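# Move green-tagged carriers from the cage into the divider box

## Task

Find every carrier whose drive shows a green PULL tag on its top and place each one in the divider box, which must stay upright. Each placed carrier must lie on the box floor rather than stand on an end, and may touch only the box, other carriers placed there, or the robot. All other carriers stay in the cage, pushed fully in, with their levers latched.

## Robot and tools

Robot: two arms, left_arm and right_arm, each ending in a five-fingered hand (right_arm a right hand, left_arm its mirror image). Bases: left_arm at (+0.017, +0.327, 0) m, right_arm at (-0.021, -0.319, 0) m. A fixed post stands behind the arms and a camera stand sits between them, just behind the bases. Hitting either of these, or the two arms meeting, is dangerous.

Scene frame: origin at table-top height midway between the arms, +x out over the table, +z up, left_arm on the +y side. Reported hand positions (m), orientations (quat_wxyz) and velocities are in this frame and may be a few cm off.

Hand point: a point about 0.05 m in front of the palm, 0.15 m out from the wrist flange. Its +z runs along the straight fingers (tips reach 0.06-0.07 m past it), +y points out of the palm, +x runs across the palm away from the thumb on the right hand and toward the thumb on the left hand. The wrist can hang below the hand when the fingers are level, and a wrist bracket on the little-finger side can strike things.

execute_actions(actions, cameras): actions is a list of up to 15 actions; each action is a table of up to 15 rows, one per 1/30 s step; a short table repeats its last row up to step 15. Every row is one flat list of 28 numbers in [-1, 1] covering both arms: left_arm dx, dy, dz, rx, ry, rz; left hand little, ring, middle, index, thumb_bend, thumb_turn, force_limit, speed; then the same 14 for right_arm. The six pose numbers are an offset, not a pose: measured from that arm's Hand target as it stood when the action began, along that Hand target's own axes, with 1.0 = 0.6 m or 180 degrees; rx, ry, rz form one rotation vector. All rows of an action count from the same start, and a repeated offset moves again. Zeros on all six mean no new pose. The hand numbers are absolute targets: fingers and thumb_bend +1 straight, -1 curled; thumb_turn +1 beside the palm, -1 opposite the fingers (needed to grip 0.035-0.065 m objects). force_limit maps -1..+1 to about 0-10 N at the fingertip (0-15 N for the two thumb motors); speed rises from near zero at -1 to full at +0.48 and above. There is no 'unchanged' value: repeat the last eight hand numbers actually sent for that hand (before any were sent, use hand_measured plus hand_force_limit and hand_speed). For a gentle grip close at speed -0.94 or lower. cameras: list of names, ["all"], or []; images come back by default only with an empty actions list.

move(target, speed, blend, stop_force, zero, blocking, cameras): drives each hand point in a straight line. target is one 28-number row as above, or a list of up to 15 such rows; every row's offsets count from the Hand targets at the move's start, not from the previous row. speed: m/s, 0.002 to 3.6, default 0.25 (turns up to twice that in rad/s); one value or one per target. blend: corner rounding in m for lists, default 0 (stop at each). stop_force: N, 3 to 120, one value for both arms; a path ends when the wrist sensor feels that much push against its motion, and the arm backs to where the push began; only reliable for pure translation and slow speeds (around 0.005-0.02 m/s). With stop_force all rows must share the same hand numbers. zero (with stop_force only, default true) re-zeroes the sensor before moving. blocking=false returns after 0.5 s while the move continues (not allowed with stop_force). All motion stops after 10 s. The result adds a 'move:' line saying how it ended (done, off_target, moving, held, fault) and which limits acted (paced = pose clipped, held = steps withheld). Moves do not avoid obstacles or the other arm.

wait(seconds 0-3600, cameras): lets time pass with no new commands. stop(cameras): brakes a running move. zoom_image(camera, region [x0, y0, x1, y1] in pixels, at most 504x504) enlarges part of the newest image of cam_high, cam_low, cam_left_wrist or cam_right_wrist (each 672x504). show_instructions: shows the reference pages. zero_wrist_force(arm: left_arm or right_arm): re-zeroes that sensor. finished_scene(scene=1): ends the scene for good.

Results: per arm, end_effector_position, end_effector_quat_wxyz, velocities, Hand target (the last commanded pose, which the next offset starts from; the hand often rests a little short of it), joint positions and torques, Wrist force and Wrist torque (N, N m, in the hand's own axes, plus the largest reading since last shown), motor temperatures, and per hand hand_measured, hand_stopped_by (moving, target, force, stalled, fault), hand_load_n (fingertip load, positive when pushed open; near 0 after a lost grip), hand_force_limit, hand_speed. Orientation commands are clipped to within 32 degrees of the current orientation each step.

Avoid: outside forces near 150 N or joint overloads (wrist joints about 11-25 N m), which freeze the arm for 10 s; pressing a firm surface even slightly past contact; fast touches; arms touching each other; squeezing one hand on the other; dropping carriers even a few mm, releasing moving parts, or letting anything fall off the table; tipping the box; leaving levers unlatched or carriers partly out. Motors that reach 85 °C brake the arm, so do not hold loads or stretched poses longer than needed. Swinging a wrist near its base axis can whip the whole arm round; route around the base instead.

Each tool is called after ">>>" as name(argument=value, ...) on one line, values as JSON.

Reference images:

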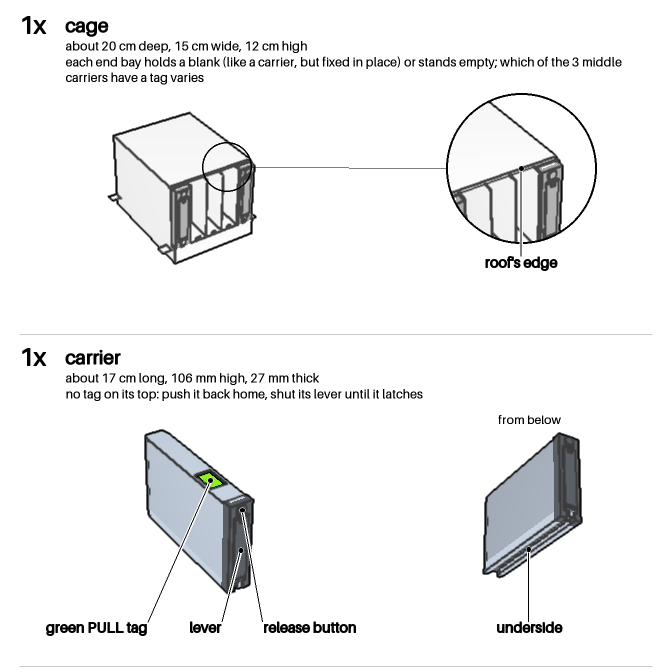

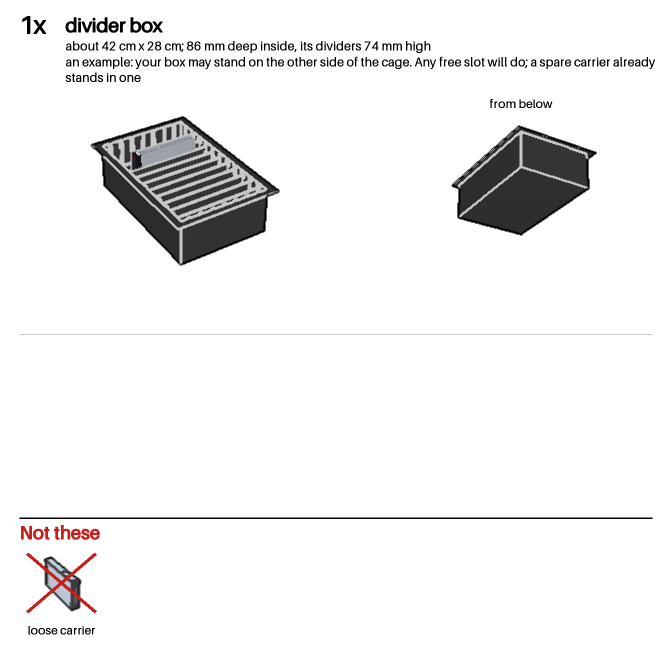

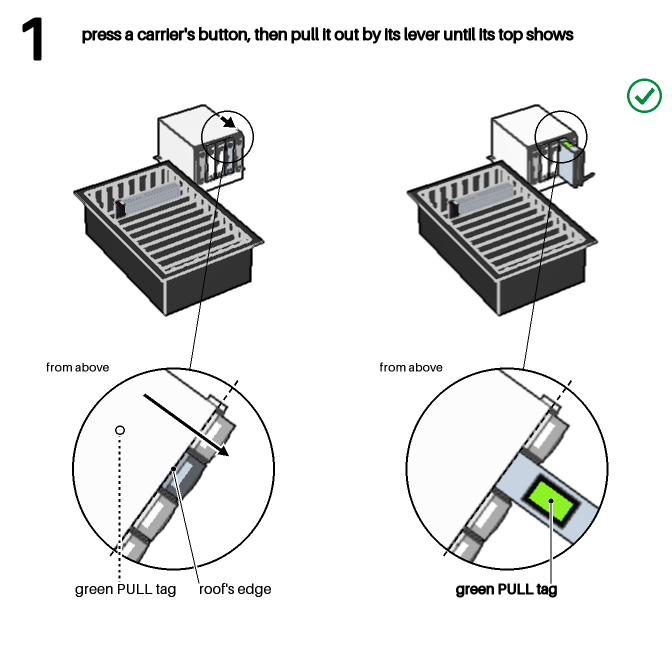

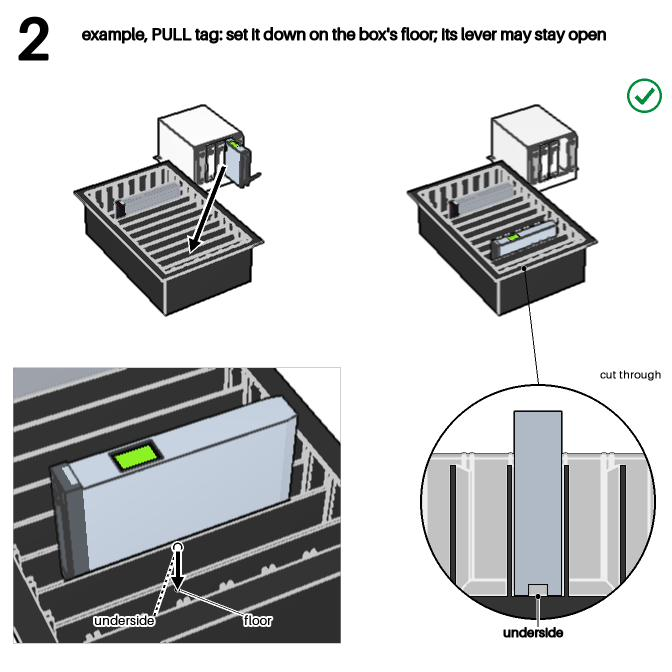

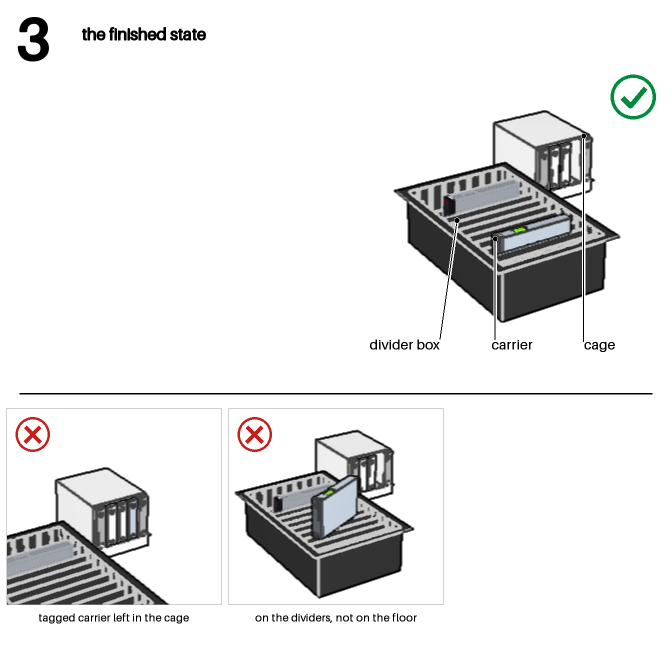

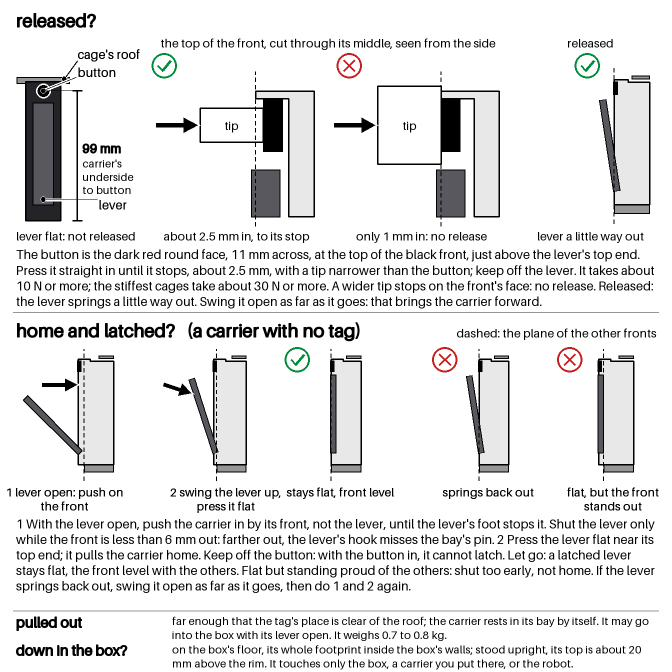

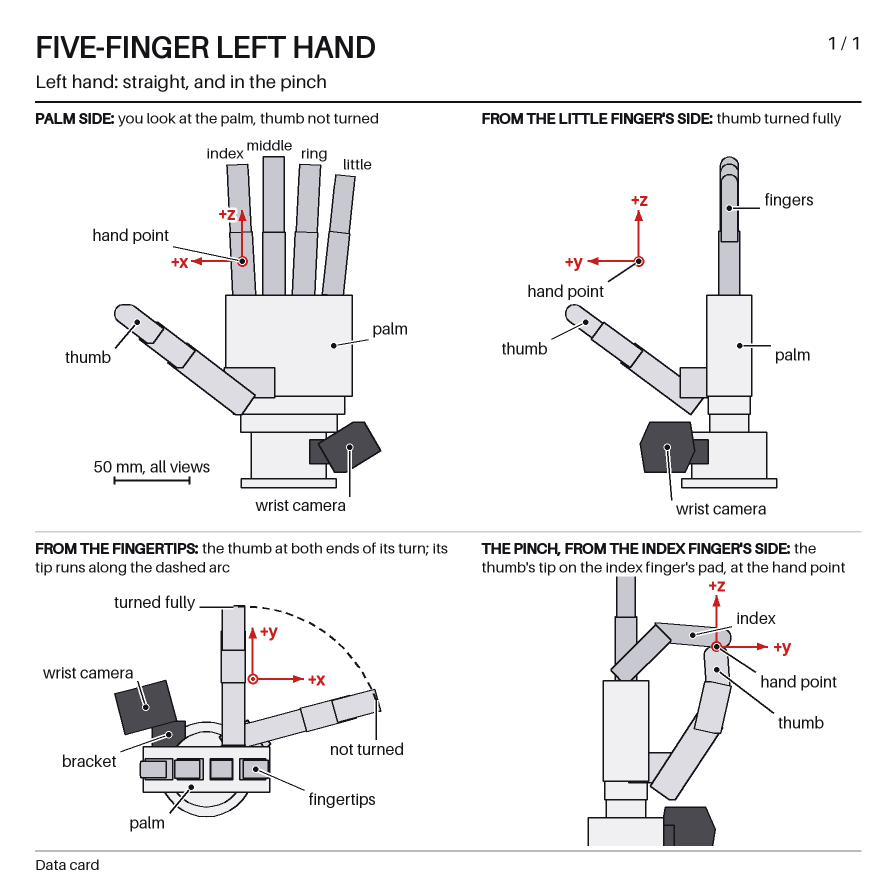

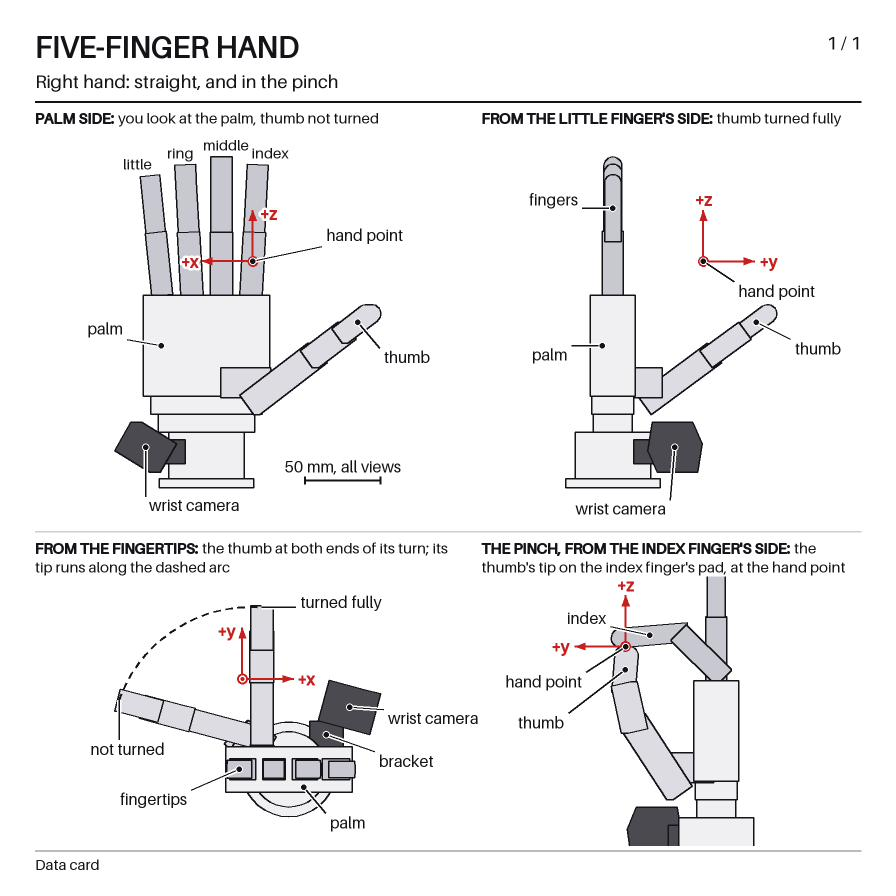

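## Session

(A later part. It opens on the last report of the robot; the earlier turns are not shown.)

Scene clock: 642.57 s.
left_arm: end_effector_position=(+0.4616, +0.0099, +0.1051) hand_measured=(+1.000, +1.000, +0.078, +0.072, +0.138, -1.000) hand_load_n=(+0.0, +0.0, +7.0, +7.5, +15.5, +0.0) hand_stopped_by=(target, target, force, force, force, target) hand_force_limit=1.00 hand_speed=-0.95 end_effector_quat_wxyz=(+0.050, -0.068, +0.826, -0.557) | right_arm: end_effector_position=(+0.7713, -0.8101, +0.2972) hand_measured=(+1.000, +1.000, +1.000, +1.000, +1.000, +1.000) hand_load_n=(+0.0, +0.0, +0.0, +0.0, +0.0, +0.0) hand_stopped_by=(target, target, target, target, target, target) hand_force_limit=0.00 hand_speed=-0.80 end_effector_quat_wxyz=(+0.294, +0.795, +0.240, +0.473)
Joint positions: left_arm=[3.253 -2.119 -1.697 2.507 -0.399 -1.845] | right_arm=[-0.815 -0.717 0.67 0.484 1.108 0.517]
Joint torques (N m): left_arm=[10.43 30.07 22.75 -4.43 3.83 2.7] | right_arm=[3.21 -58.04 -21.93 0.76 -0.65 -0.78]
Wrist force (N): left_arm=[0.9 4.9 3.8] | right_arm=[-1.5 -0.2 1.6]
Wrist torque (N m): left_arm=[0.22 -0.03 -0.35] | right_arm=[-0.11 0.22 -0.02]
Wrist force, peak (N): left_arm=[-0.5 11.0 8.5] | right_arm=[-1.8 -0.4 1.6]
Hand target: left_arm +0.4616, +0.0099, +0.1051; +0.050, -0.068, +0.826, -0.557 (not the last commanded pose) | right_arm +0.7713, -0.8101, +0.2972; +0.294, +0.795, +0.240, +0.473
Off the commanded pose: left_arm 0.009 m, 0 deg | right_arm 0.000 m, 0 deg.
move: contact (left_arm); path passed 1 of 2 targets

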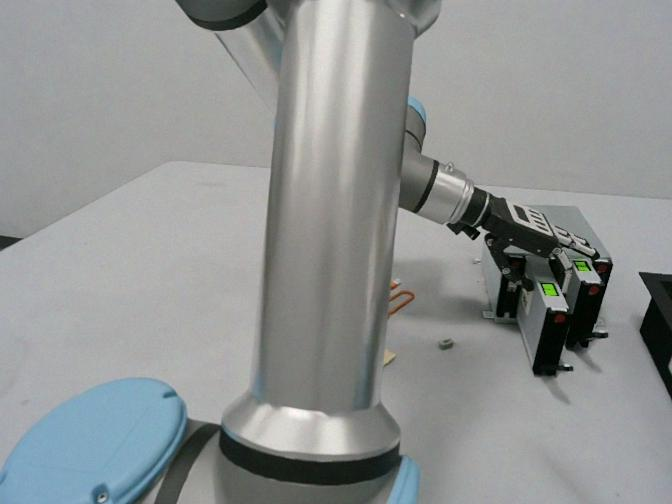

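>>> move(target=[[0.0003,-0.0006,-0.0001,0,0,0,1,1,-0.06,-0.06,-0.2,-1,1.0,-0.95, 0,0,0,0,0,0,1,1,1,1,1,1,0,-0.8],[0.0167,-0.0008,-0.0002,0,0,0,1,1,-0.06,-0.06,-0.2,-1,1.0,-0.95, 0,0,0,0,0,0,1,1,1,1,1,1,0,-0.8]], speed=0.02, stop_force=30, cameras=["cam_low"])

>>> zoom_image(camera="cam_low", region=[500, 270, 600, 390])

Scene clock: 646.60 s.
left_arm: end_effector_position=(+0.4518, +0.0082, +0.1055) hand_measured=(+1.000, +1.000, +0.078, +0.072, +0.138, -1.000) hand_load_n=(+0.0, +0.0, +7.0, +7.5, +15.0, -2.5) hand_stopped_by=(target, target, force, force, force, target) hand_force_limit=1.00 hand_speed=-0.95 end_effector_quat_wxyz=(+0.050, -0.068, +0.826, -0.557) | right_arm: end_effector_position=(+0.7713, -0.8101, +0.2972) hand_measured=(+1.000, +1.000, +1.000, +1.000, +1.000, +1.000) hand_load_n=(+0.0, +0.0, +0.0, +0.0, +0.0, +0.0) hand_stopped_by=(target, target, target, target, target, target) hand_force_limit=0.00 hand_speed=-0.80 end_effector_quat_wxyz=(+0.294, +0.795, +0.240, +0.473)
Joint positions: left_arm=[3.25 -2.099 -1.728 2.524 -0.399 -1.852] | right_arm=[-0.815 -0.717 0.67 0.484 1.108 0.517]
Joint torques (N m): left_arm=[-19.03 41.27 -2.44 -2.32 1.31 -3.42] | right_arm=[3.89 -58.14 -21.56 0.78 -0.75 -0.71]
Wrist force (N): left_arm=[-15.1 1.1 -0.7] | right_arm=[-1.8 -0.1 1.7]
Wrist torque (N m): left_arm=[0.01 0.08 -0.31] | right_arm=[-0.10 0.27 -0.03]
Wrist force, peak (N): left_arm=[-15.2 1.4 -0.7] | right_arm=[-1.8 -0.3 1.8]
Hand target: left_arm +0.4518, +0.0082, +0.1055; +0.050, -0.068, +0.826, -0.557 | right_arm +0.7713, -0.8101, +0.2972; +0.294, +0.795, +0.240, +0.473
Off the commanded pose: left_arm 0.000 m, 0 deg | right_arm 0.000 m, 0 deg.
move: done

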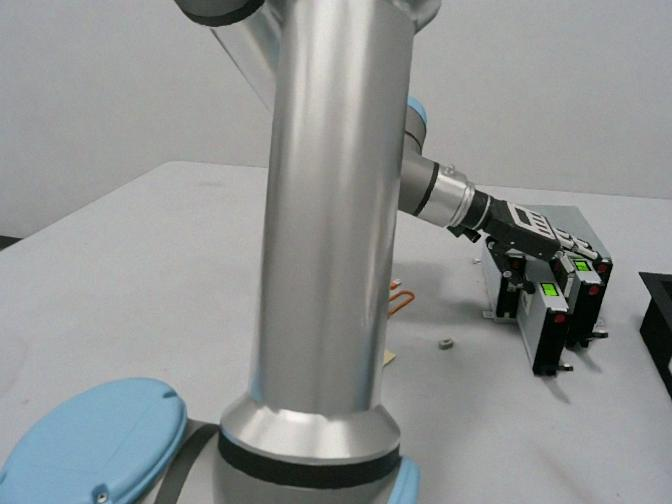

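Scaled by 4.200 from the camera's image (finer frame: 960x720).

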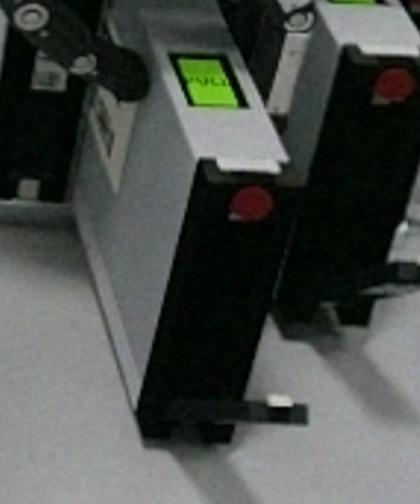

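>>> move(target=[0,0.0002,0,0,0,0,1,1,0.28,0.28,0.5,-1,0.3,-0.6, 0,0,0,0,0,0,1,1,1,1,1,1,0,-0.8])

>>> move(target=[0,0,0,0,0,0,1,1,-0.06,-0.06,-0.06,-1,0.4,-0.93, 0,0,0,0,0,0,1,1,1,1,1,1,0,-0.8])

>>> move(target=[0,-0.0002,0.0001,0,0,0,1,1,-0.06,-0.06,-0.2,-1,1.0,-0.95, 0,0,0,0,0,0,1,1,1,1,1,1,0,-0.8])

>>> move(target=[0,-0.0005,0,0,0,0,1,1,-0.06,-0.06,-0.2,-1,1.0,-0.95, 0,0,0,0,0,0,1,1,1,1,1,1,0,-0.8])

Scene clock: 651.33 s.
left_arm: end_effector_position=(+0.4517, +0.0082, +0.1054) hand_measured=(+1.000, +1.000, +0.280, +0.280, +0.500, -1.000) hand_load_n=(+0.0, +0.0, +0.0, +0.0, +0.0, +0.0) hand_stopped_by=(target, target, target, target, target, target) hand_force_limit=0.30 hand_speed=-0.60 end_effector_quat_wxyz=(+0.050, -0.068, +0.826, -0.557) | right_arm: end_effector_position=(+0.7713, -0.8101, +0.2972) hand_measured=(+1.000, +1.000, +1.000, +1.000, +1.000, +1.000) hand_load_n=(+0.0, +0.0, +0.0, +0.0, +0.0, +0.0) hand_stopped_by=(target, target, target, target, target, target) hand_force_limit=0.00 hand_speed=-0.80 end_effector_quat_wxyz=(+0.294, +0.795, +0.240, +0.473)
Joint positions: left_arm=[3.25 -2.1 -1.728 2.524 -0.399 -1.852] | right_arm=[-0.815 -0.717 0.67 0.484 1.108 0.517]
Joint torques (N m): left_arm=[8.92 27.73 16.88 0.02 3.24 2.66] | right_arm=[4.22 -58.25 -21.12 0.76 -0.84 -0.71]
Wrist force (N): left_arm=[0.2 -0.2 1.1] | right_arm=[-1.6 -0.3 1.5]
Wrist torque (N m): left_arm=[-0.09 -0.06 -0.23] | right_arm=[-0.13 0.25 -0.03]
Wrist force, peak (N): left_arm=[-15.4 1.6 -0.4] | right_arm=[-1.9 -0.1 1.7]
Hand target: left_arm +0.4517, +0.0082, +0.1054; +0.050, -0.068, +0.826, -0.557 | right_arm +0.7713, -0.8101, +0.2972; +0.294, +0.795, +0.240, +0.473
Off the commanded pose: left_arm 0.000 m, 0 deg | right_arm 0.000 m, 0 deg.
move: done

Scene clock: 654.87 s.
left_arm: end_effector_position=(+0.4518, +0.0082, +0.1054) hand_measured=(+1.000, +1.000, +0.072, +0.072, +0.168, -1.000) hand_load_n=(+0.0, +0.0, +8.0, +7.0, +10.5, +0.5) hand_stopped_by=(target, target, force, force, force, target) hand_force_limit=0.40 hand_speed=-0.93 end_effector_quat_wxyz=(+0.050, -0.068, +0.826, -0.557) | right_arm: end_effector_position=(+0.7713, -0.8101, +0.2972) hand_measured=(+1.000, +1.000, +1.000, +1.000, +1.000, +1.000) hand_load_n=(+0.0, +0.0, +0.0, +0.0, +0.0, +0.0) hand_stopped_by=(target, target, target, target, target, target) hand_force_limit=0.00 hand_speed=-0.80 end_effector_quat_wxyz=(+0.294, +0.795, +0.240, +0.473)
Joint positions: left_arm=[3.251 -2.1 -1.728 2.524 -0.399 -1.852] | right_arm=[-0.815 -0.717 0.67 0.484 1.108 0.517]
Joint torques (N m): left_arm=[10.56 35.45 11.16 -5.04 0 1.38] | right_arm=[3.95 -58.25 -21.59 0.83 -0.8 -0.73]
Wrist force (N): left_arm=[-2.5 0.0 6.9] | right_arm=[-1.4 -0.1 1.5]
Wrist torque (N m): left_arm=[0.10 0.09 -0.31] | right_arm=[-0.09 0.22 -0.01]
Wrist force, peak (N): left_arm=[-3.0 -3.1 11.0] | right_arm=[-1.9 -0.4 1.8]
Hand target: left_arm +0.4517, +0.0082, +0.1054; +0.050, -0.068, +0.826, -0.557 | right_arm +0.7713, -0.8101, +0.2972; +0.294, +0.795, +0.240, +0.473
Off the commanded pose: left_arm 0.000 m, 0 deg | right_arm 0.000 m, 0 deg.
move: done

Scene clock: 655.47 s.
left_arm: end_effector_position=(+0.4518, +0.0081, +0.1055) hand_measured=(+1.000, +1.000, +0.072, +0.072, +0.142, -1.000) hand_load_n=(+0.0, +0.0, +8.5, +7.0, +15.0, +1.0) hand_stopped_by=(target, target, force, force, force, target) hand_force_limit=1.00 hand_speed=-0.95 end_effector_quat_wxyz=(+0.050, -0.068, +0.826, -0.557) | right_arm: end_effector_position=(+0.7713, -0.8101, +0.2972) hand_measured=(+1.000, +1.000, +1.000, +1.000, +1.000, +1.000) hand_load_n=(+0.0, +0.0, +0.0, +0.0, +0.0, +0.0) hand_stopped_by=(target, target, target, target, target, target) hand_force_limit=0.00 hand_speed=-0.80 end_effector_quat_wxyz=(+0.294, +0.795, +0.240, +0.473)
Joint positions: left_arm=[3.25 -2.099 -1.727 2.524 -0.399 -1.852] | right_arm=[-0.815 -0.717 0.67 0.484 1.108 0.517]
Joint torques (N m): left_arm=[-10.38 44.17 22.17 -0.11 0.61 -2.58] | right_arm=[3.91 -58.04 -21.81 0.78 -0.77 -0.66]
Wrist force (N): left_arm=[0.6 3.7 5.9] | right_arm=[-1.5 -0.4 1.5]
Wrist torque (N m): left_arm=[0.26 -0.04 -0.31] | right_arm=[-0.13 0.22 -0.02]
Wrist force, peak (N): left_arm=[-2.6 0.2 7.2] | right_arm=[-1.7 -0.5 1.7]
Hand target: left_arm +0.4518, +0.0081, +0.1055; +0.050, -0.068, +0.826, -0.557 | right_arm +0.7713, -0.8101, +0.2972; +0.294, +0.795, +0.240, +0.473
Off the commanded pose: left_arm 0.000 m, 0 deg | right_arm 0.000 m, 0 deg.
move: done

Scene clock: 655.97 s.
left_arm: end_effector_position=(+0.4518, +0.0080, +0.1058) hand_measured=(+1.000, +1.000, +0.072, +0.072, +0.142, -1.000) hand_load_n=(+0.0, +0.0, +8.0, +7.0, +15.0, +1.0) hand_stopped_by=(target, target, force, force, force, target) hand_force_limit=1.00 hand_speed=-0.95 end_effector_quat_wxyz=(+0.050, -0.068, +0.826, -0.557) | right_arm: end_effector_position=(+0.7713, -0.8101, +0.2972) hand_measured=(+1.000, +1.000, +1.000, +1.000, +1.000, +1.000) hand_load_n=(+0.0, +0.0, +0.0, +0.0, +0.0, +0.0) hand_stopped_by=(target, target, target, target, target, target) hand_force_limit=0.00 hand_speed=-0.80 end_effector_quat_wxyz=(+0.294, +0.795, +0.240, +0.473)
Joint positions: left_arm=[3.25 -2.099 -1.727 2.524 -0.399 -1.853] | right_arm=[-0.815 -0.717 0.67 0.484 1.108 0.517]
Joint torques (N m): left_arm=[-11.35 47.37 24.6 -5.31 2.9 -2.59] | right_arm=[3.92 -58.05 -21.59 0.78 -0.8 -0.71]
Wrist force (N): left_arm=[2.5 12.3 8.9] | right_arm=[-1.5 -0.4 1.4]
Wrist torque (N m): left_arm=[0.38 0.05 -0.43] | right_arm=[-0.13 0.23 -0.03]
Wrist force, peak (N): left_arm=[2.5 12.3 8.9] | right_arm=[-1.8 -0.4 1.7]
Hand target: left_arm +0.4518, +0.0080, +0.1058; +0.050, -0.068, +0.826, -0.557 | right_arm +0.7713, -0.8101, +0.2972; +0.294, +0.795, +0.240, +0.473
Off the commanded pose: left_arm 0.000 m, 0 deg | right_arm 0.000 m, 0 deg.
move: done

>>> move(target=[0.0008,0,0,0,0,0,1,1,-0.06,-0.06,-0.2,-1,1.0,-0.95, 0,0,0,0,0,0,1,1,1,1,1,1,0,-0.8])

>>> move(target=[0.0008,0,0,0,0,0,1,1,-0.06,-0.06,-0.2,-1,1.0,-0.95, 0,0,0,0,0,0,1,1,1,1,1,1,0,-0.8])

Scene clock: 658.50 s.
left_arm: end_effector_position=(+0.4513, +0.0079, +0.1058) hand_measured=(+1.000, +1.000, +0.072, +0.072, +0.142, -1.000) hand_load_n=(+0.0, +0.0, +8.0, +7.0, +15.5, +0.0) hand_stopped_by=(target, target, force, force, force, target) hand_force_limit=1.00 hand_speed=-0.95 end_effector_quat_wxyz=(+0.050, -0.068, +0.826, -0.557) | right_arm: end_effector_position=(+0.7713, -0.8101, +0.2972) hand_measured=(+1.000, +1.000, +1.000, +1.000, +1.000, +1.000) hand_load_n=(+0.0, +0.0, +0.0, +0.0, +0.0, +0.0) hand_stopped_by=(target, target, target, target, target, target) hand_force_limit=0.00 hand_speed=-0.80 end_effector_quat_wxyz=(+0.294, +0.795, +0.240, +0.473)
Joint positions: left_arm=[3.25 -2.098 -1.729 2.525 -0.399 -1.853] | right_arm=[-0.815 -0.717 0.67 0.484 1.108 0.517]
Joint torques (N m): left_arm=[-15.03 43.31 1.55 -1.63 3.72 -3.02] | right_arm=[3.8 -58.3 -21.6 0.73 -0.8 -0.67]
Wrist force (N): left_arm=[-8.7 2.7 5.8] | right_arm=[-1.6 -0.4 1.6]
Wrist torque (N m): left_arm=[0.05 0.11 -0.36] | right_arm=[-0.15 0.24 -0.03]
Wrist force, peak (N): left_arm=[2.2 12.3 9.0] | right_arm=[-1.8 -0.4 1.8]
Hand target: left_arm +0.4513, +0.0079, +0.1058; +0.050, -0.068, +0.826, -0.557 | right_arm +0.7713, -0.8101, +0.2972; +0.294, +0.795, +0.240, +0.473
Off the commanded pose: left_arm 0.000 m, 0 deg | right_arm 0.000 m, 0 deg.
move: done

Scene clock: 659.00 s.
left_arm: end_effector_position=(+0.4508, +0.0078, +0.1058) hand_measured=(+1.000, +1.000, +0.072, +0.072, +0.142, -1.000) hand_load_n=(+0.0, -0.5, +8.5, +7.0, +15.5, +0.0) hand_stopped_by=(target, target, force, force, force, target) hand_force_limit=1.00 hand_speed=-0.95 end_effector_quat_wxyz=(+0.050, -0.068, +0.826, -0.557) | right_arm: end_effector_position=(+0.7713, -0.8101, +0.2972) hand_measured=(+1.000, +1.000, +1.000, +1.000, +1.000, +1.000) hand_load_n=(+0.0, +0.0, +0.0, +0.0, +0.0, +0.0) hand_stopped_by=(target, target, target, target, target, target) hand_force_limit=0.00 hand_speed=-0.80 end_effector_quat_wxyz=(+0.294, +0.795, +0.240, +0.473)
Joint positions: left_arm=[3.25 -2.097 -1.73 2.526 -0.399 -1.853] | right_arm=[-0.815 -0.717 0.67 0.484 1.108 0.517]
Joint torques (N m): left_arm=[-14.58 43.25 1.41 -1.73 1.26 -3.02] | right_arm=[3.83 -58.35 -21.45 0.71 -0.72 -0.69]
Wrist force (N): left_arm=[-9.0 3.7 5.9] | right_arm=[-1.7 -0.3 1.5]
Wrist torque (N m): left_arm=[0.09 0.12 -0.38] | right_arm=[-0.12 0.26 -0.04]
Wrist force, peak (N): left_arm=[-9.1 3.7 5.8] | right_arm=[-1.6 -0.3 1.9]
Hand target: left_arm +0.4508, +0.0078, +0.1058; +0.050, -0.068, +0.826, -0.557 | right_arm +0.7713, -0.8101, +0.2972; +0.294, +0.795, +0.240, +0.473
Off the commanded pose: left_arm 0.000 m, 0 deg | right_arm 0.000 m, 0 deg.
move: done

>>> move(target=[0.0117,0,0,0,0,0,1,1,-0.06,-0.06,-0.2,-1,1.0,-0.95, 0,0,0,0,0,0,1,1,1,1,1,1,0,-0.8], speed=0.02, cameras=["cam_low","cam_left_wrist"])

>>> zoom_image(camera="cam_low", region=[500, 270, 600, 390])

Scene clock: 661.20 s.
left_arm: end_effector_position=(+0.4440, +0.0067, +0.1057) hand_measured=(+1.000, +1.000, +0.072, +0.072, +0.142, -1.000) hand_load_n=(+0.0, +0.0, +8.5, +7.0, +14.5, -3.0) hand_stopped_by=(target, target, force, force, force, target) hand_force_limit=1.00 hand_speed=-0.95 end_effector_quat_wxyz=(+0.050, -0.068, +0.826, -0.557) | right_arm: end_effector_position=(+0.7713, -0.8101, +0.2972) hand_measured=(+1.000, +1.000, +1.000, +1.000, +1.000, +1.000) hand_load_n=(+0.0, +0.0, +0.0, +0.0, +0.0, +0.0) hand_stopped_by=(target, target, target, target, target, target) hand_force_limit=0.00 hand_speed=-0.80 end_effector_quat_wxyz=(+0.294, +0.795, +0.240, +0.473)
Joint positions: left_arm=[3.248 -2.084 -1.751 2.538 -0.4 -1.858] | right_arm=[-0.815 -0.717 0.67 0.484 1.108 0.517]
Joint torques (N m): left_arm=[-19.11 41.25 -2.59 -2.25 1.24 -3.36] | right_arm=[4.08 -58.51 -21.73 0.86 -0.82 -0.7]
Wrist force (N): left_arm=[-15.4 0.7 -0.3] | right_arm=[-1.5 -0.3 1.5]
Wrist torque (N m): left_arm=[0.04 0.09 -0.29] | right_arm=[-0.13 0.23 -0.03]
Wrist force, peak (N): left_arm=[-15.6 0.6 -0.3] | right_arm=[-1.7 -0.5 1.8]
Hand target: left_arm +0.4439, +0.0067, +0.1057; +0.050, -0.068, +0.826, -0.557 | right_arm +0.7713, -0.8101, +0.2972; +0.294, +0.795, +0.240, +0.473
Off the commanded pose: left_arm 0.000 m, 0 deg | right_arm 0.000 m, 0 deg.
move: done
cam_left_wrist: T_world_to_cam=[[-0.23616, -0.4187, 0.87688, 0.01996], [-0.89932, 0.43597, -0.03404, 0.39904], [-0.36804, -0.79663, -0.4795, 0.33256]] pos_world=[0.48597, 0.09932, 0.15554]

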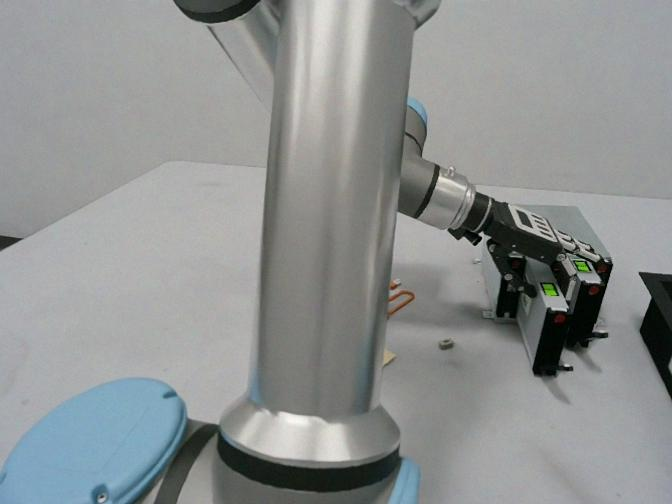

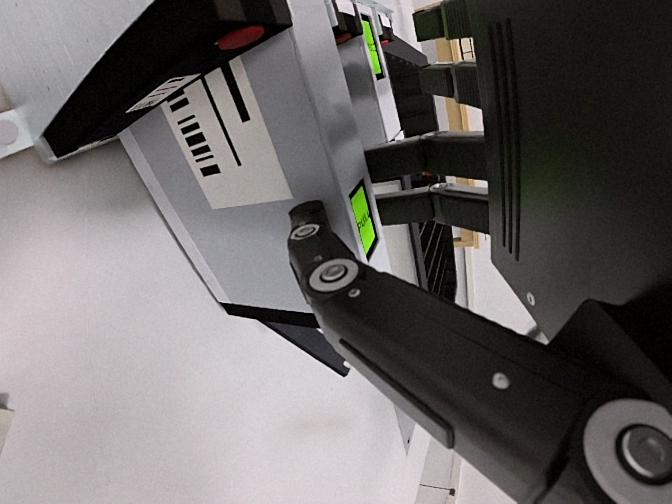

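Scaled by 4.200 from the camera's image (finer frame: 960x720).

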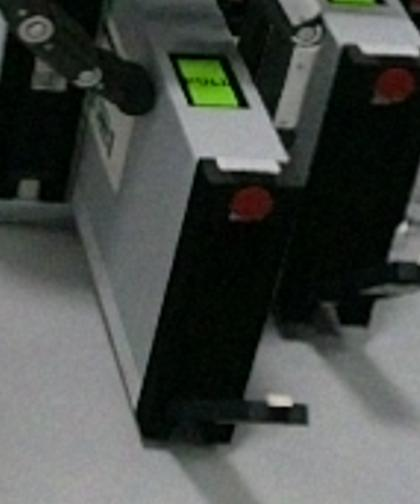

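>>> zoom_image(camera="cam_left_wrist", region=[0, 0, 400, 400])

>>> zoom_image(camera="cam_low", region=[490, 230, 640, 390])

Scaled by 1.260 from the camera's image (finer frame: 960x720).

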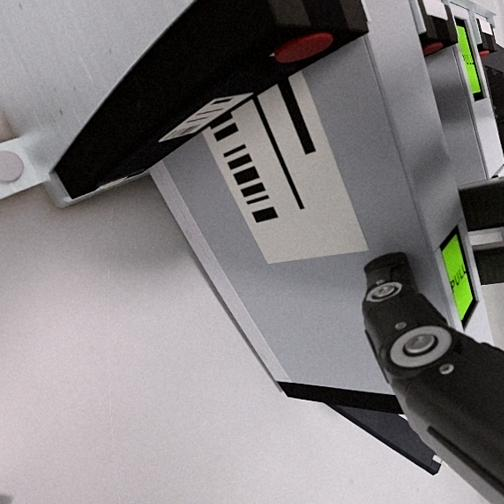

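Scaled by 3.150 from the camera's image (finer frame: 960x720).

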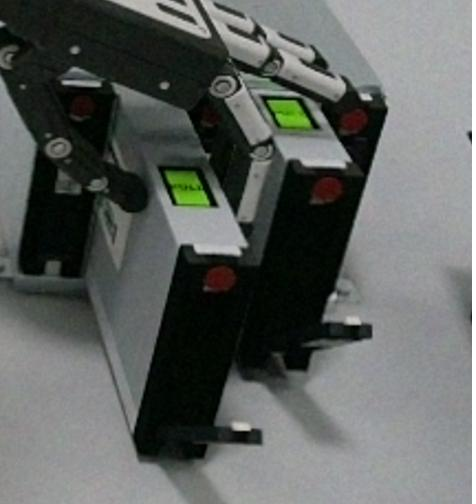

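>>> move(target=[[0,0,0,0,0,0,1,1,0.28,0.28,0.5,-1,0.3,-0.6, 0,0,0,0,0,0,1,1,1,1,1,1,0,-0.8],[0,-0.1236,-0.05,0,0,0,1,1,0.28,0.28,0.5,-1,0.3,-0.6, 0,0,0,0,0,0,1,1,1,1,1,1,0,-0.8]], speed=0.1, cameras=["cam_low","cam_high","cam_left_wrist"])

>>> zoom_image(camera="cam_low", region=[490, 230, 640, 390])

>>> zoom_image(camera="cam_left_wrist", region=[0, 0, 400, 400])

>>> zoom_image(camera="cam_high", region=[290, 180, 410, 300])

Scene clock: 671.73 s.
left_arm: end_effector_position=(+0.4433, +0.0065, +0.1857) hand_measured=(+1.000, +1.000, +0.280, +0.280, +0.500, -1.000) hand_load_n=(+0.0, +0.0, +0.0, +0.0, +0.0, +0.0) hand_stopped_by=(target, target, target, target, target, target) hand_force_limit=0.30 hand_speed=-0.60 end_effector_quat_wxyz=(+0.050, -0.068, +0.826, -0.557) | right_arm: end_effector_position=(+0.7713, -0.8101, +0.2972) hand_measured=(+1.000, +1.000, +1.000, +1.000, +1.000, +1.000) hand_load_n=(+0.0, +0.0, +0.0, +0.0, +0.0, +0.0) hand_stopped_by=(target, target, target, target, target, target) hand_force_limit=0.00 hand_speed=-0.80 end_effector_quat_wxyz=(+0.294, +0.795, +0.240, +0.473)
Joint positions: left_arm=[3.248 -1.975 -1.676 2.354 -0.4 -1.858] | right_arm=[-0.815 -0.717 0.67 0.484 1.108 0.517]
Joint torques (N m): left_arm=[10.34 39.71 22.78 -4.78 0.1 2.7] | right_arm=[3.85 -58.51 -21.76 0.69 -0.94 -0.62]
Wrist force (N): left_arm=[0.6 -0.1 0.7] | right_arm=[-1.8 -0.4 1.4]
Wrist torque (N m): left_arm=[-0.02 -0.12 -0.32] | right_arm=[-0.13 0.28 -0.05]
Wrist force, peak (N): left_arm=[-15.7 0.8 -0.3] | right_arm=[-2.0 -0.4 1.8]
Hand target: left_arm +0.4433, +0.0066, +0.1857; +0.050, -0.068, +0.826, -0.557 | right_arm +0.7713, -0.8101, +0.2972; +0.294, +0.795, +0.240, +0.473
Off the commanded pose: left_arm 0.000 m, 0 deg | right_arm 0.000 m, 0 deg.
move: done
cam_left_wrist: T_world_to_cam=[[-0.23619, -0.41866, 0.87689, -0.05043], [-0.89928, 0.43606, -0.03403, 0.40119], [-0.36813, -0.7966, -0.47949, 0.37054]] pos_world=[0.48527, 0.09912, 0.23554]
Images, in order (width x height): cam_high 672x504, cam_low 672x504, cam_left_wrist 672x504.

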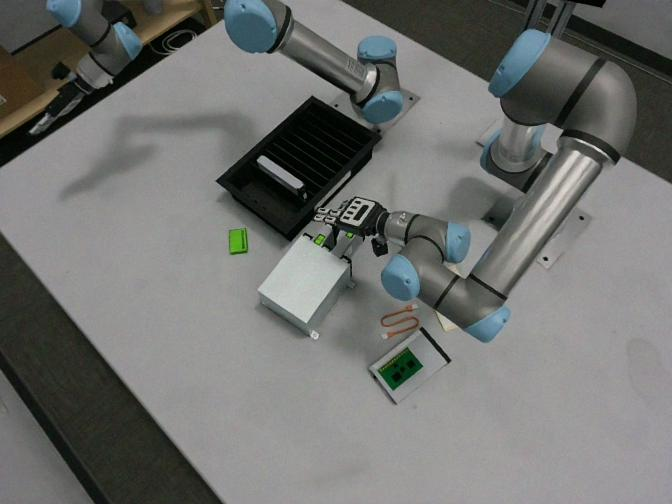

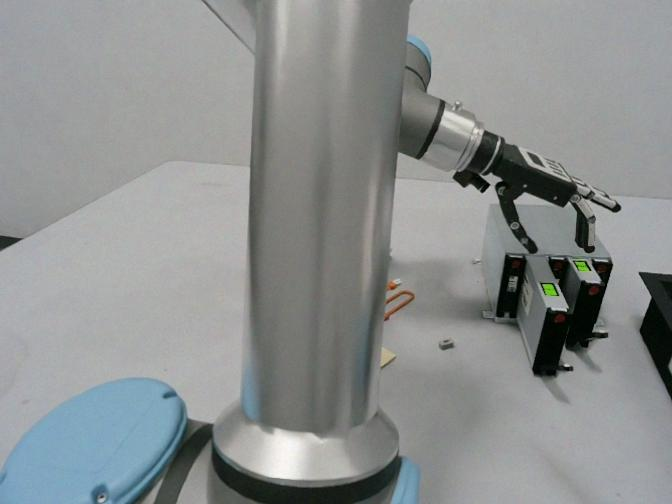

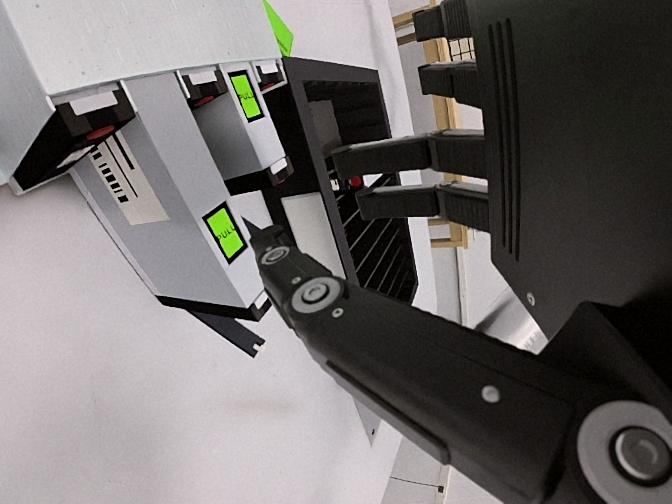

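Scaled by 3.150 from the camera's image (finer frame: 960x720).

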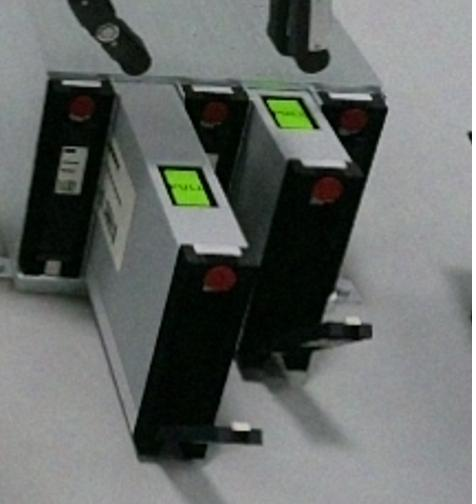

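Scaled by 1.260 from the camera's image (finer frame: 960x720).

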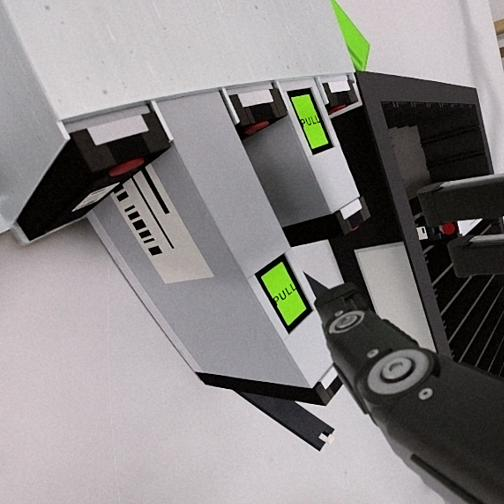

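Scaled by 4.200 from the camera's image (finer frame: 960x720).

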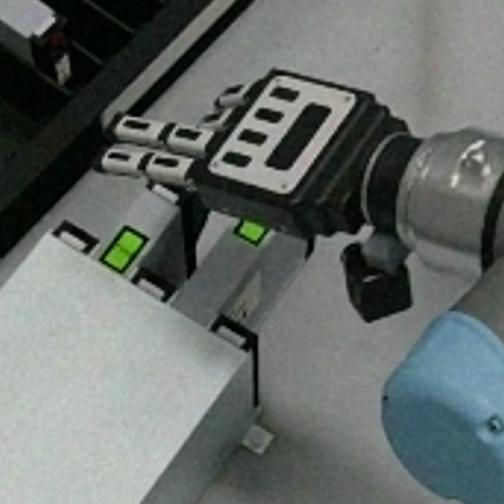

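>>> move(target=[[-0.0316,0,0,0,0,0,1,1,0.28,0.28,0.5,-1,0.3,-0.6, 0,0,0,0,0,0,1,1,1,1,1,1,0,-0.8],[-0.0316,0.1355,0.055,0,0,0,1,1,0.28,0.28,0.5,-1,0.3,-0.6, 0,0,0,0,0,0,1,1,1,1,1,1,0,-0.8],[-0.0316,0.1355,0.055,0,0,0,1,1,-0.06,-0.06,-0.06,-1,0.4,-0.93, 0,0,0,0,0,0,1,1,1,1,1,1,0,-0.8]], speed=0.08)

>>> move(target=[0,0,0,0,0,0,1,1,-0.06,-0.06,-0.2,-1,1.0,-0.95, 0,0,0,0,0,0,1,1,1,1,1,1,0,-0.8])

Scene clock: 693.27 s.
left_arm: end_effector_position=(+0.4627, +0.0097, +0.0981) hand_measured=(+1.000, +1.000, +0.072, +0.066, +0.178, -1.000) hand_load_n=(+0.0, +0.0, +7.0, +7.5, +10.5, +0.0) hand_stopped_by=(target, target, force, force, force, target) hand_force_limit=0.40 hand_speed=-0.93 end_effector_quat_wxyz=(+0.050, -0.068, +0.826, -0.557) | right_arm: end_effector_position=(+0.7713, -0.8101, +0.2972) hand_measured=(+1.000, +1.000, +1.000, +1.000, +1.000, +1.000) hand_load_n=(+0.0, +0.0, +0.0, +0.0, +0.0, +0.0) hand_stopped_by=(target, target, target, target, target, target) hand_force_limit=0.00 hand_speed=-0.80 end_effector_quat_wxyz=(+0.294, +0.795, +0.240, +0.473)
Joint positions: left_arm=[3.253 -2.131 -1.699 2.522 -0.399 -1.847] | right_arm=[-0.815 -0.717 0.67 0.484 1.108 0.517]
Joint torques (N m): left_arm=[-1.46 32.94 3.45 -5.15 0.07 -1.8] | right_arm=[4.02 -58.7 -21.26 0.76 -0.99 -0.61]
Wrist force (N): left_arm=[-3.7 -0.5 6.1] | right_arm=[-1.7 -0.4 1.7]
Wrist torque (N m): left_arm=[0.12 0.14 -0.35] | right_arm=[-0.16 0.24 -0.04]
Wrist force, peak (N): left_arm=[-3.8 -4.3 10.0] | right_arm=[-2.0 -0.6 1.8]
Hand target: left_arm +0.4627, +0.0098, +0.0981; +0.050, -0.068, +0.826, -0.557 | right_arm +0.7713, -0.8101, +0.2972; +0.294, +0.795, +0.240, +0.473
Off the commanded pose: left_arm 0.000 m, 0 deg | right_arm 0.000 m, 0 deg.
move: done

Scene clock: 693.87 s.
left_arm: end_effector_position=(+0.4627, +0.0097, +0.0981) hand_measured=(+1.000, +1.000, +0.072, +0.066, +0.152, -1.000) hand_load_n=(+0.0, +0.0, +7.5, +7.5, +15.0, +0.5) hand_stopped_by=(target, target, force, force, force, target) hand_force_limit=1.00 hand_speed=-0.95 end_effector_quat_wxyz=(+0.050, -0.068, +0.826, -0.557) | right_arm: end_effector_position=(+0.7713, -0.8101, +0.2972) hand_measured=(+1.000, +1.000, +1.000, +1.000, +1.000, +1.000) hand_load_n=(+0.0, +0.0, +0.0, +0.0, +0.0, +0.0) hand_stopped_by=(target, target, target, target, target, target) hand_force_limit=0.00 hand_speed=-0.80 end_effector_quat_wxyz=(+0.294, +0.795, +0.240, +0.473)
Joint positions: left_arm=[3.253 -2.131 -1.699 2.522 -0.399 -1.847] | right_arm=[-0.815 -0.717 0.67 0.484 1.108 0.517]
Joint torques (N m): left_arm=[0.47 34.36 3.25 -5.25 0.22 -1.7] | right_arm=[3.75 -58.72 -21.68 0.71 -1.05 -0.6]
Wrist force (N): left_arm=[-3.3 0.8 4.5] | right_arm=[-1.5 -0.4 1.5]
Wrist torque (N m): left_arm=[0.22 0.04 -0.34] | right_arm=[-0.13 0.23 -0.03]
Wrist force, peak (N): left_arm=[-3.7 -0.6 6.3] | right_arm=[-1.9 -0.4 1.8]
Hand target: left_arm +0.4627, +0.0098, +0.0981; +0.050, -0.068, +0.826, -0.557 | right_arm +0.7713, -0.8101, +0.2972; +0.294, +0.795, +0.240, +0.473
Off the commanded pose: left_arm 0.000 m, 0 deg | right_arm 0.000 m, 0 deg.
move: done

>>> move(target=[0,-0.0004,0.0001,0,0,0,1,1,-0.06,-0.06,-0.2,-1,1.0,-0.95, 0,0,0,0,0,0,1,1,1,1,1,1,0,-0.8])

>>> move(target=[0.0004,-0.0001,0.0001,0,0,0,1,1,-0.06,-0.06,-0.2,-1,1.0,-0.95, 0,0,0,0,0,0,1,1,1,1,1,1,0,-0.8])

Scene clock: 695.87 s.
left_arm: end_effector_position=(+0.4627, +0.0096, +0.0983) hand_measured=(+1.000, +1.000, +0.072, +0.066, +0.152, -1.000) hand_load_n=(+0.0, +0.0, +7.5, +7.5, +14.5, +1.0) hand_stopped_by=(target, target, force, force, force, target) hand_force_limit=1.00 hand_speed=-0.95 end_effector_quat_wxyz=(+0.050, -0.068, +0.826, -0.557) | right_arm: end_effector_position=(+0.7713, -0.8101, +0.2972) hand_measured=(+1.000, +1.000, +1.000, +1.000, +1.000, +1.000) hand_load_n=(+0.0, +0.0, +0.0, +0.0, -0.5, +0.0) hand_stopped_by=(target, target, target, target, target, target) hand_force_limit=0.00 hand_speed=-0.80 end_effector_quat_wxyz=(+0.294, +0.795, +0.240, +0.473)
Joint positions: left_arm=[3.252 -2.131 -1.698 2.522 -0.399 -1.847] | right_arm=[-0.815 -0.717 0.67 0.484 1.108 0.517]
Joint torques (N m): left_arm=[-12.27 45.52 22.61 -1.07 1.09 -2.64] | right_arm=[3.72 -59.04 -20.86 0.69 -1.1 -0.62]
Wrist force (N): left_arm=[-0.2 6.6 6.0] | right_arm=[-1.4 -0.6 1.6]
Wrist torque (N m): left_arm=[0.34 -0.02 -0.39] | right_arm=[-0.18 0.21 -0.03]
Wrist force, peak (N): left_arm=[-0.2 6.6 6.0] | right_arm=[-1.9 -0.4 1.8]
Hand target: left_arm +0.4627, +0.0096, +0.0983; +0.050, -0.068, +0.826, -0.557 | right_arm +0.7713, -0.8101, +0.2972; +0.294, +0.795, +0.240, +0.473
Off the commanded pose: left_arm 0.000 m, 0 deg | right_arm 0.000 m, 0 deg.
move: done

Scene clock: 696.37 s.
left_arm: end_effector_position=(+0.4625, +0.0095, +0.0984) hand_measured=(+1.000, +1.000, +0.072, +0.066, +0.152, -1.000) hand_load_n=(+0.0, +0.0, +7.0, +7.5, +15.0, +0.5) hand_stopped_by=(target, target, force, force, force, target) hand_force_limit=1.00 hand_speed=-0.95 end_effector_quat_wxyz=(+0.050, -0.068, +0.826, -0.557) | right_arm: end_effector_position=(+0.7713, -0.8101, +0.2972) hand_measured=(+1.000, +1.000, +1.000, +1.000, +1.000, +1.000) hand_load_n=(+0.0, +0.0, +0.0, +0.0, +0.0, +0.0) hand_stopped_by=(target, target, target, target, target, target) hand_force_limit=0.00 hand_speed=-0.80 end_effector_quat_wxyz=(+0.294, +0.795, +0.240, +0.473)
Joint positions: left_arm=[3.252 -2.13 -1.699 2.523 -0.399 -1.848] | right_arm=[-0.815 -0.717 0.67 0.484 1.108 0.517]
Joint torques (N m): left_arm=[-14.49 45.72 2.66 -1.39 2.34 -2.97] | right_arm=[3.78 -59.11 -21.68 0.8 -1.05 -0.59]
Wrist force (N): left_arm=[-5.7 7.5 5.5] | right_arm=[-1.5 -0.3 1.5]
Wrist torque (N m): left_arm=[0.25 0.15 -0.47] | right_arm=[-0.12 0.23 -0.03]
Wrist force, peak (N): left_arm=[-0.1 9.8 6.8] | right_arm=[-1.8 -0.8 1.6]
Hand target: left_arm +0.4625, +0.0095, +0.0984; +0.050, -0.068, +0.826, -0.557 | right_arm +0.7713, -0.8101, +0.2972; +0.294, +0.795, +0.240, +0.473
Off the commanded pose: left_arm 0.000 m, 0 deg | right_arm 0.000 m, 0 deg.
move: done

>>> move(target=[0.0001,-0.0002,0,0,0,0,1,1,-0.06,-0.06,-0.2,-1,1.0,-0.95, 0,0,0,0,0,0,1,1,1,1,1,1,0,-0.8])

>>> move(target=[0.0004,-0.0002,0,0,0,0,1,1,-0.06,-0.06,-0.2,-1,1.0,-0.95, 0,0,0,0,0,0,1,1,1,1,1,1,0,-0.8])

>>> move(target=[0.0008,-0.0002,0,0,0,0,1,1,-0.06,-0.06,-0.2,-1,1.0,-0.95, 0,0,0,0,0,0,1,1,1,1,1,1,0,-0.8])

Scene clock: 698.63 s.
left_arm: end_effector_position=(+0.4624, +0.0094, +0.0985) hand_measured=(+1.000, +1.000, +0.072, +0.066, +0.152, -1.000) hand_load_n=(+0.0, +0.0, +7.0, +7.5, +15.0, +0.0) hand_stopped_by=(target, target, force, force, force, target) hand_force_limit=1.00 hand_speed=-0.95 end_effector_quat_wxyz=(+0.050, -0.068, +0.826, -0.557) | right_arm: end_effector_position=(+0.7713, -0.8101, +0.2972) hand_measured=(+1.000, +1.000, +1.000, +1.000, +1.000, +1.000) hand_load_n=(+0.0, +0.0, +0.0, +0.0, +0.0, +0.0) hand_stopped_by=(target, target, target, target, target, target) hand_force_limit=0.00 hand_speed=-0.80 end_effector_quat_wxyz=(+0.294, +0.795, +0.240, +0.473)
Joint positions: left_arm=[3.252 -2.13 -1.699 2.523 -0.399 -1.848] | right_arm=[-0.815 -0.717 0.67 0.484 1.108 0.517]
Joint torques (N m): left_arm=[-14.56 46.38 3.07 -2.3 3.49 -3.04] | right_arm=[3.94 -58.97 -20.93 0.66 -1.07 -0.6]
Wrist force (N): left_arm=[-6.4 10.6 7.3] | right_arm=[-1.7 -0.5 1.7]
Wrist torque (N m): left_arm=[0.37 0.16 -0.49] | right_arm=[-0.15 0.26 -0.05]
Wrist force, peak (N): left_arm=[-6.4 10.6 7.3] | right_arm=[-1.9 -0.4 1.8]
Hand target: left_arm +0.4624, +0.0094, +0.0985; +0.050, -0.068, +0.826, -0.557 | right_arm +0.7713, -0.8101, +0.2972; +0.294, +0.795, +0.240, +0.473
Off the commanded pose: left_arm 0.000 m, 0 deg | right_arm 0.000 m, 0 deg.
move: done

Scene clock: 699.13 s.
left_arm: end_effector_position=(+0.4622, +0.0093, +0.0986) hand_measured=(+1.000, +1.000, +0.072, +0.066, +0.152, -1.000) hand_load_n=(+0.0, +0.0, +7.0, +7.0, +15.5, +0.0) hand_stopped_by=(target, target, force, force, force, target) hand_force_limit=1.00 hand_speed=-0.95 end_effector_quat_wxyz=(+0.050, -0.068, +0.826, -0.557) | right_arm: end_effector_position=(+0.7713, -0.8101, +0.2972) hand_measured=(+1.000, +1.000, +1.000, +1.000, +1.000, +1.000) hand_load_n=(-0.5, +0.0, +0.0, +0.0, +0.0, +0.0) hand_stopped_by=(target, target, target, target, target, target) hand_force_limit=0.00 hand_speed=-0.80 end_effector_quat_wxyz=(+0.294, +0.795, +0.240, +0.473)
Joint positions: left_arm=[3.252 -2.129 -1.7 2.523 -0.399 -1.849] | right_arm=[-0.815 -0.717 0.67 0.484 1.108 0.517]
Joint torques (N m): left_arm=[-14.55 46.11 2.1 -1.7 1.8 -3] | right_arm=[4.06 -58.8 -21.44 0.77 -1.1 -0.57]
Wrist force (N): left_arm=[-7.4 8.0 5.9] | right_arm=[-1.6 -0.4 1.5]
Wrist torque (N m): left_arm=[0.27 0.15 -0.46] | right_arm=[-0.14 0.24 -0.03]
Wrist force, peak (N): left_arm=[-6.5 10.5 6.8] | right_arm=[-1.7 -0.3 2.0]
Hand target: left_arm +0.4622, +0.0093, +0.0986; +0.050, -0.068, +0.826, -0.557 | right_arm +0.7713, -0.8101, +0.2972; +0.294, +0.795, +0.240, +0.473
Off the commanded pose: left_arm 0.000 m, 0 deg | right_arm 0.000 m, 0 deg.
move: done

Scene clock: 699.63 s.
left_arm: end_effector_position=(+0.4617, +0.0092, +0.0987) hand_measured=(+1.000, +1.000, +0.072, +0.066, +0.152, -1.000) hand_load_n=(+0.0, +0.0, +7.0, +6.5, +16.0, +0.0) hand_stopped_by=(target, target, force, force, force, target) hand_force_limit=1.00 hand_speed=-0.95 end_effector_quat_wxyz=(+0.050, -0.068, +0.826, -0.557) | right_arm: end_effector_position=(+0.7713, -0.8101, +0.2972) hand_measured=(+1.000, +1.000, +1.000, +1.000, +1.000, +1.000) hand_load_n=(+0.0, +0.0, +0.0, +0.0, +0.0, +0.0) hand_stopped_by=(target, target, target, target, target, target) hand_force_limit=0.00 hand_speed=-0.80 end_effector_quat_wxyz=(+0.294, +0.795, +0.240, +0.473)
Joint positions: left_arm=[3.251 -2.128 -1.701 2.524 -0.399 -1.849] | right_arm=[-0.815 -0.717 0.67 0.484 1.108 0.517]
Joint torques (N m): left_arm=[-14.97 45.05 1.42 -1.77 1.63 -2.99] | right_arm=[4.15 -58.77 -20.31 0.66 -1.13 -0.59]
Wrist force (N): left_arm=[-8.2 6.0 5.1] | right_arm=[-1.7 -0.4 1.8]
Wrist torque (N m): left_arm=[0.18 0.11 -0.43] | right_arm=[-0.15 0.26 -0.04]
Wrist force, peak (N): left_arm=[-7.7 7.6 6.1] | right_arm=[-1.7 -0.4 1.8]
Hand target: left_arm +0.4617, +0.0092, +0.0987; +0.050, -0.068, +0.826, -0.557 | right_arm +0.7713, -0.8101, +0.2972; +0.294, +0.795, +0.240, +0.473
Off the commanded pose: left_arm 0.000 m, 0 deg | right_arm 0.000 m, 0 deg.
move: done


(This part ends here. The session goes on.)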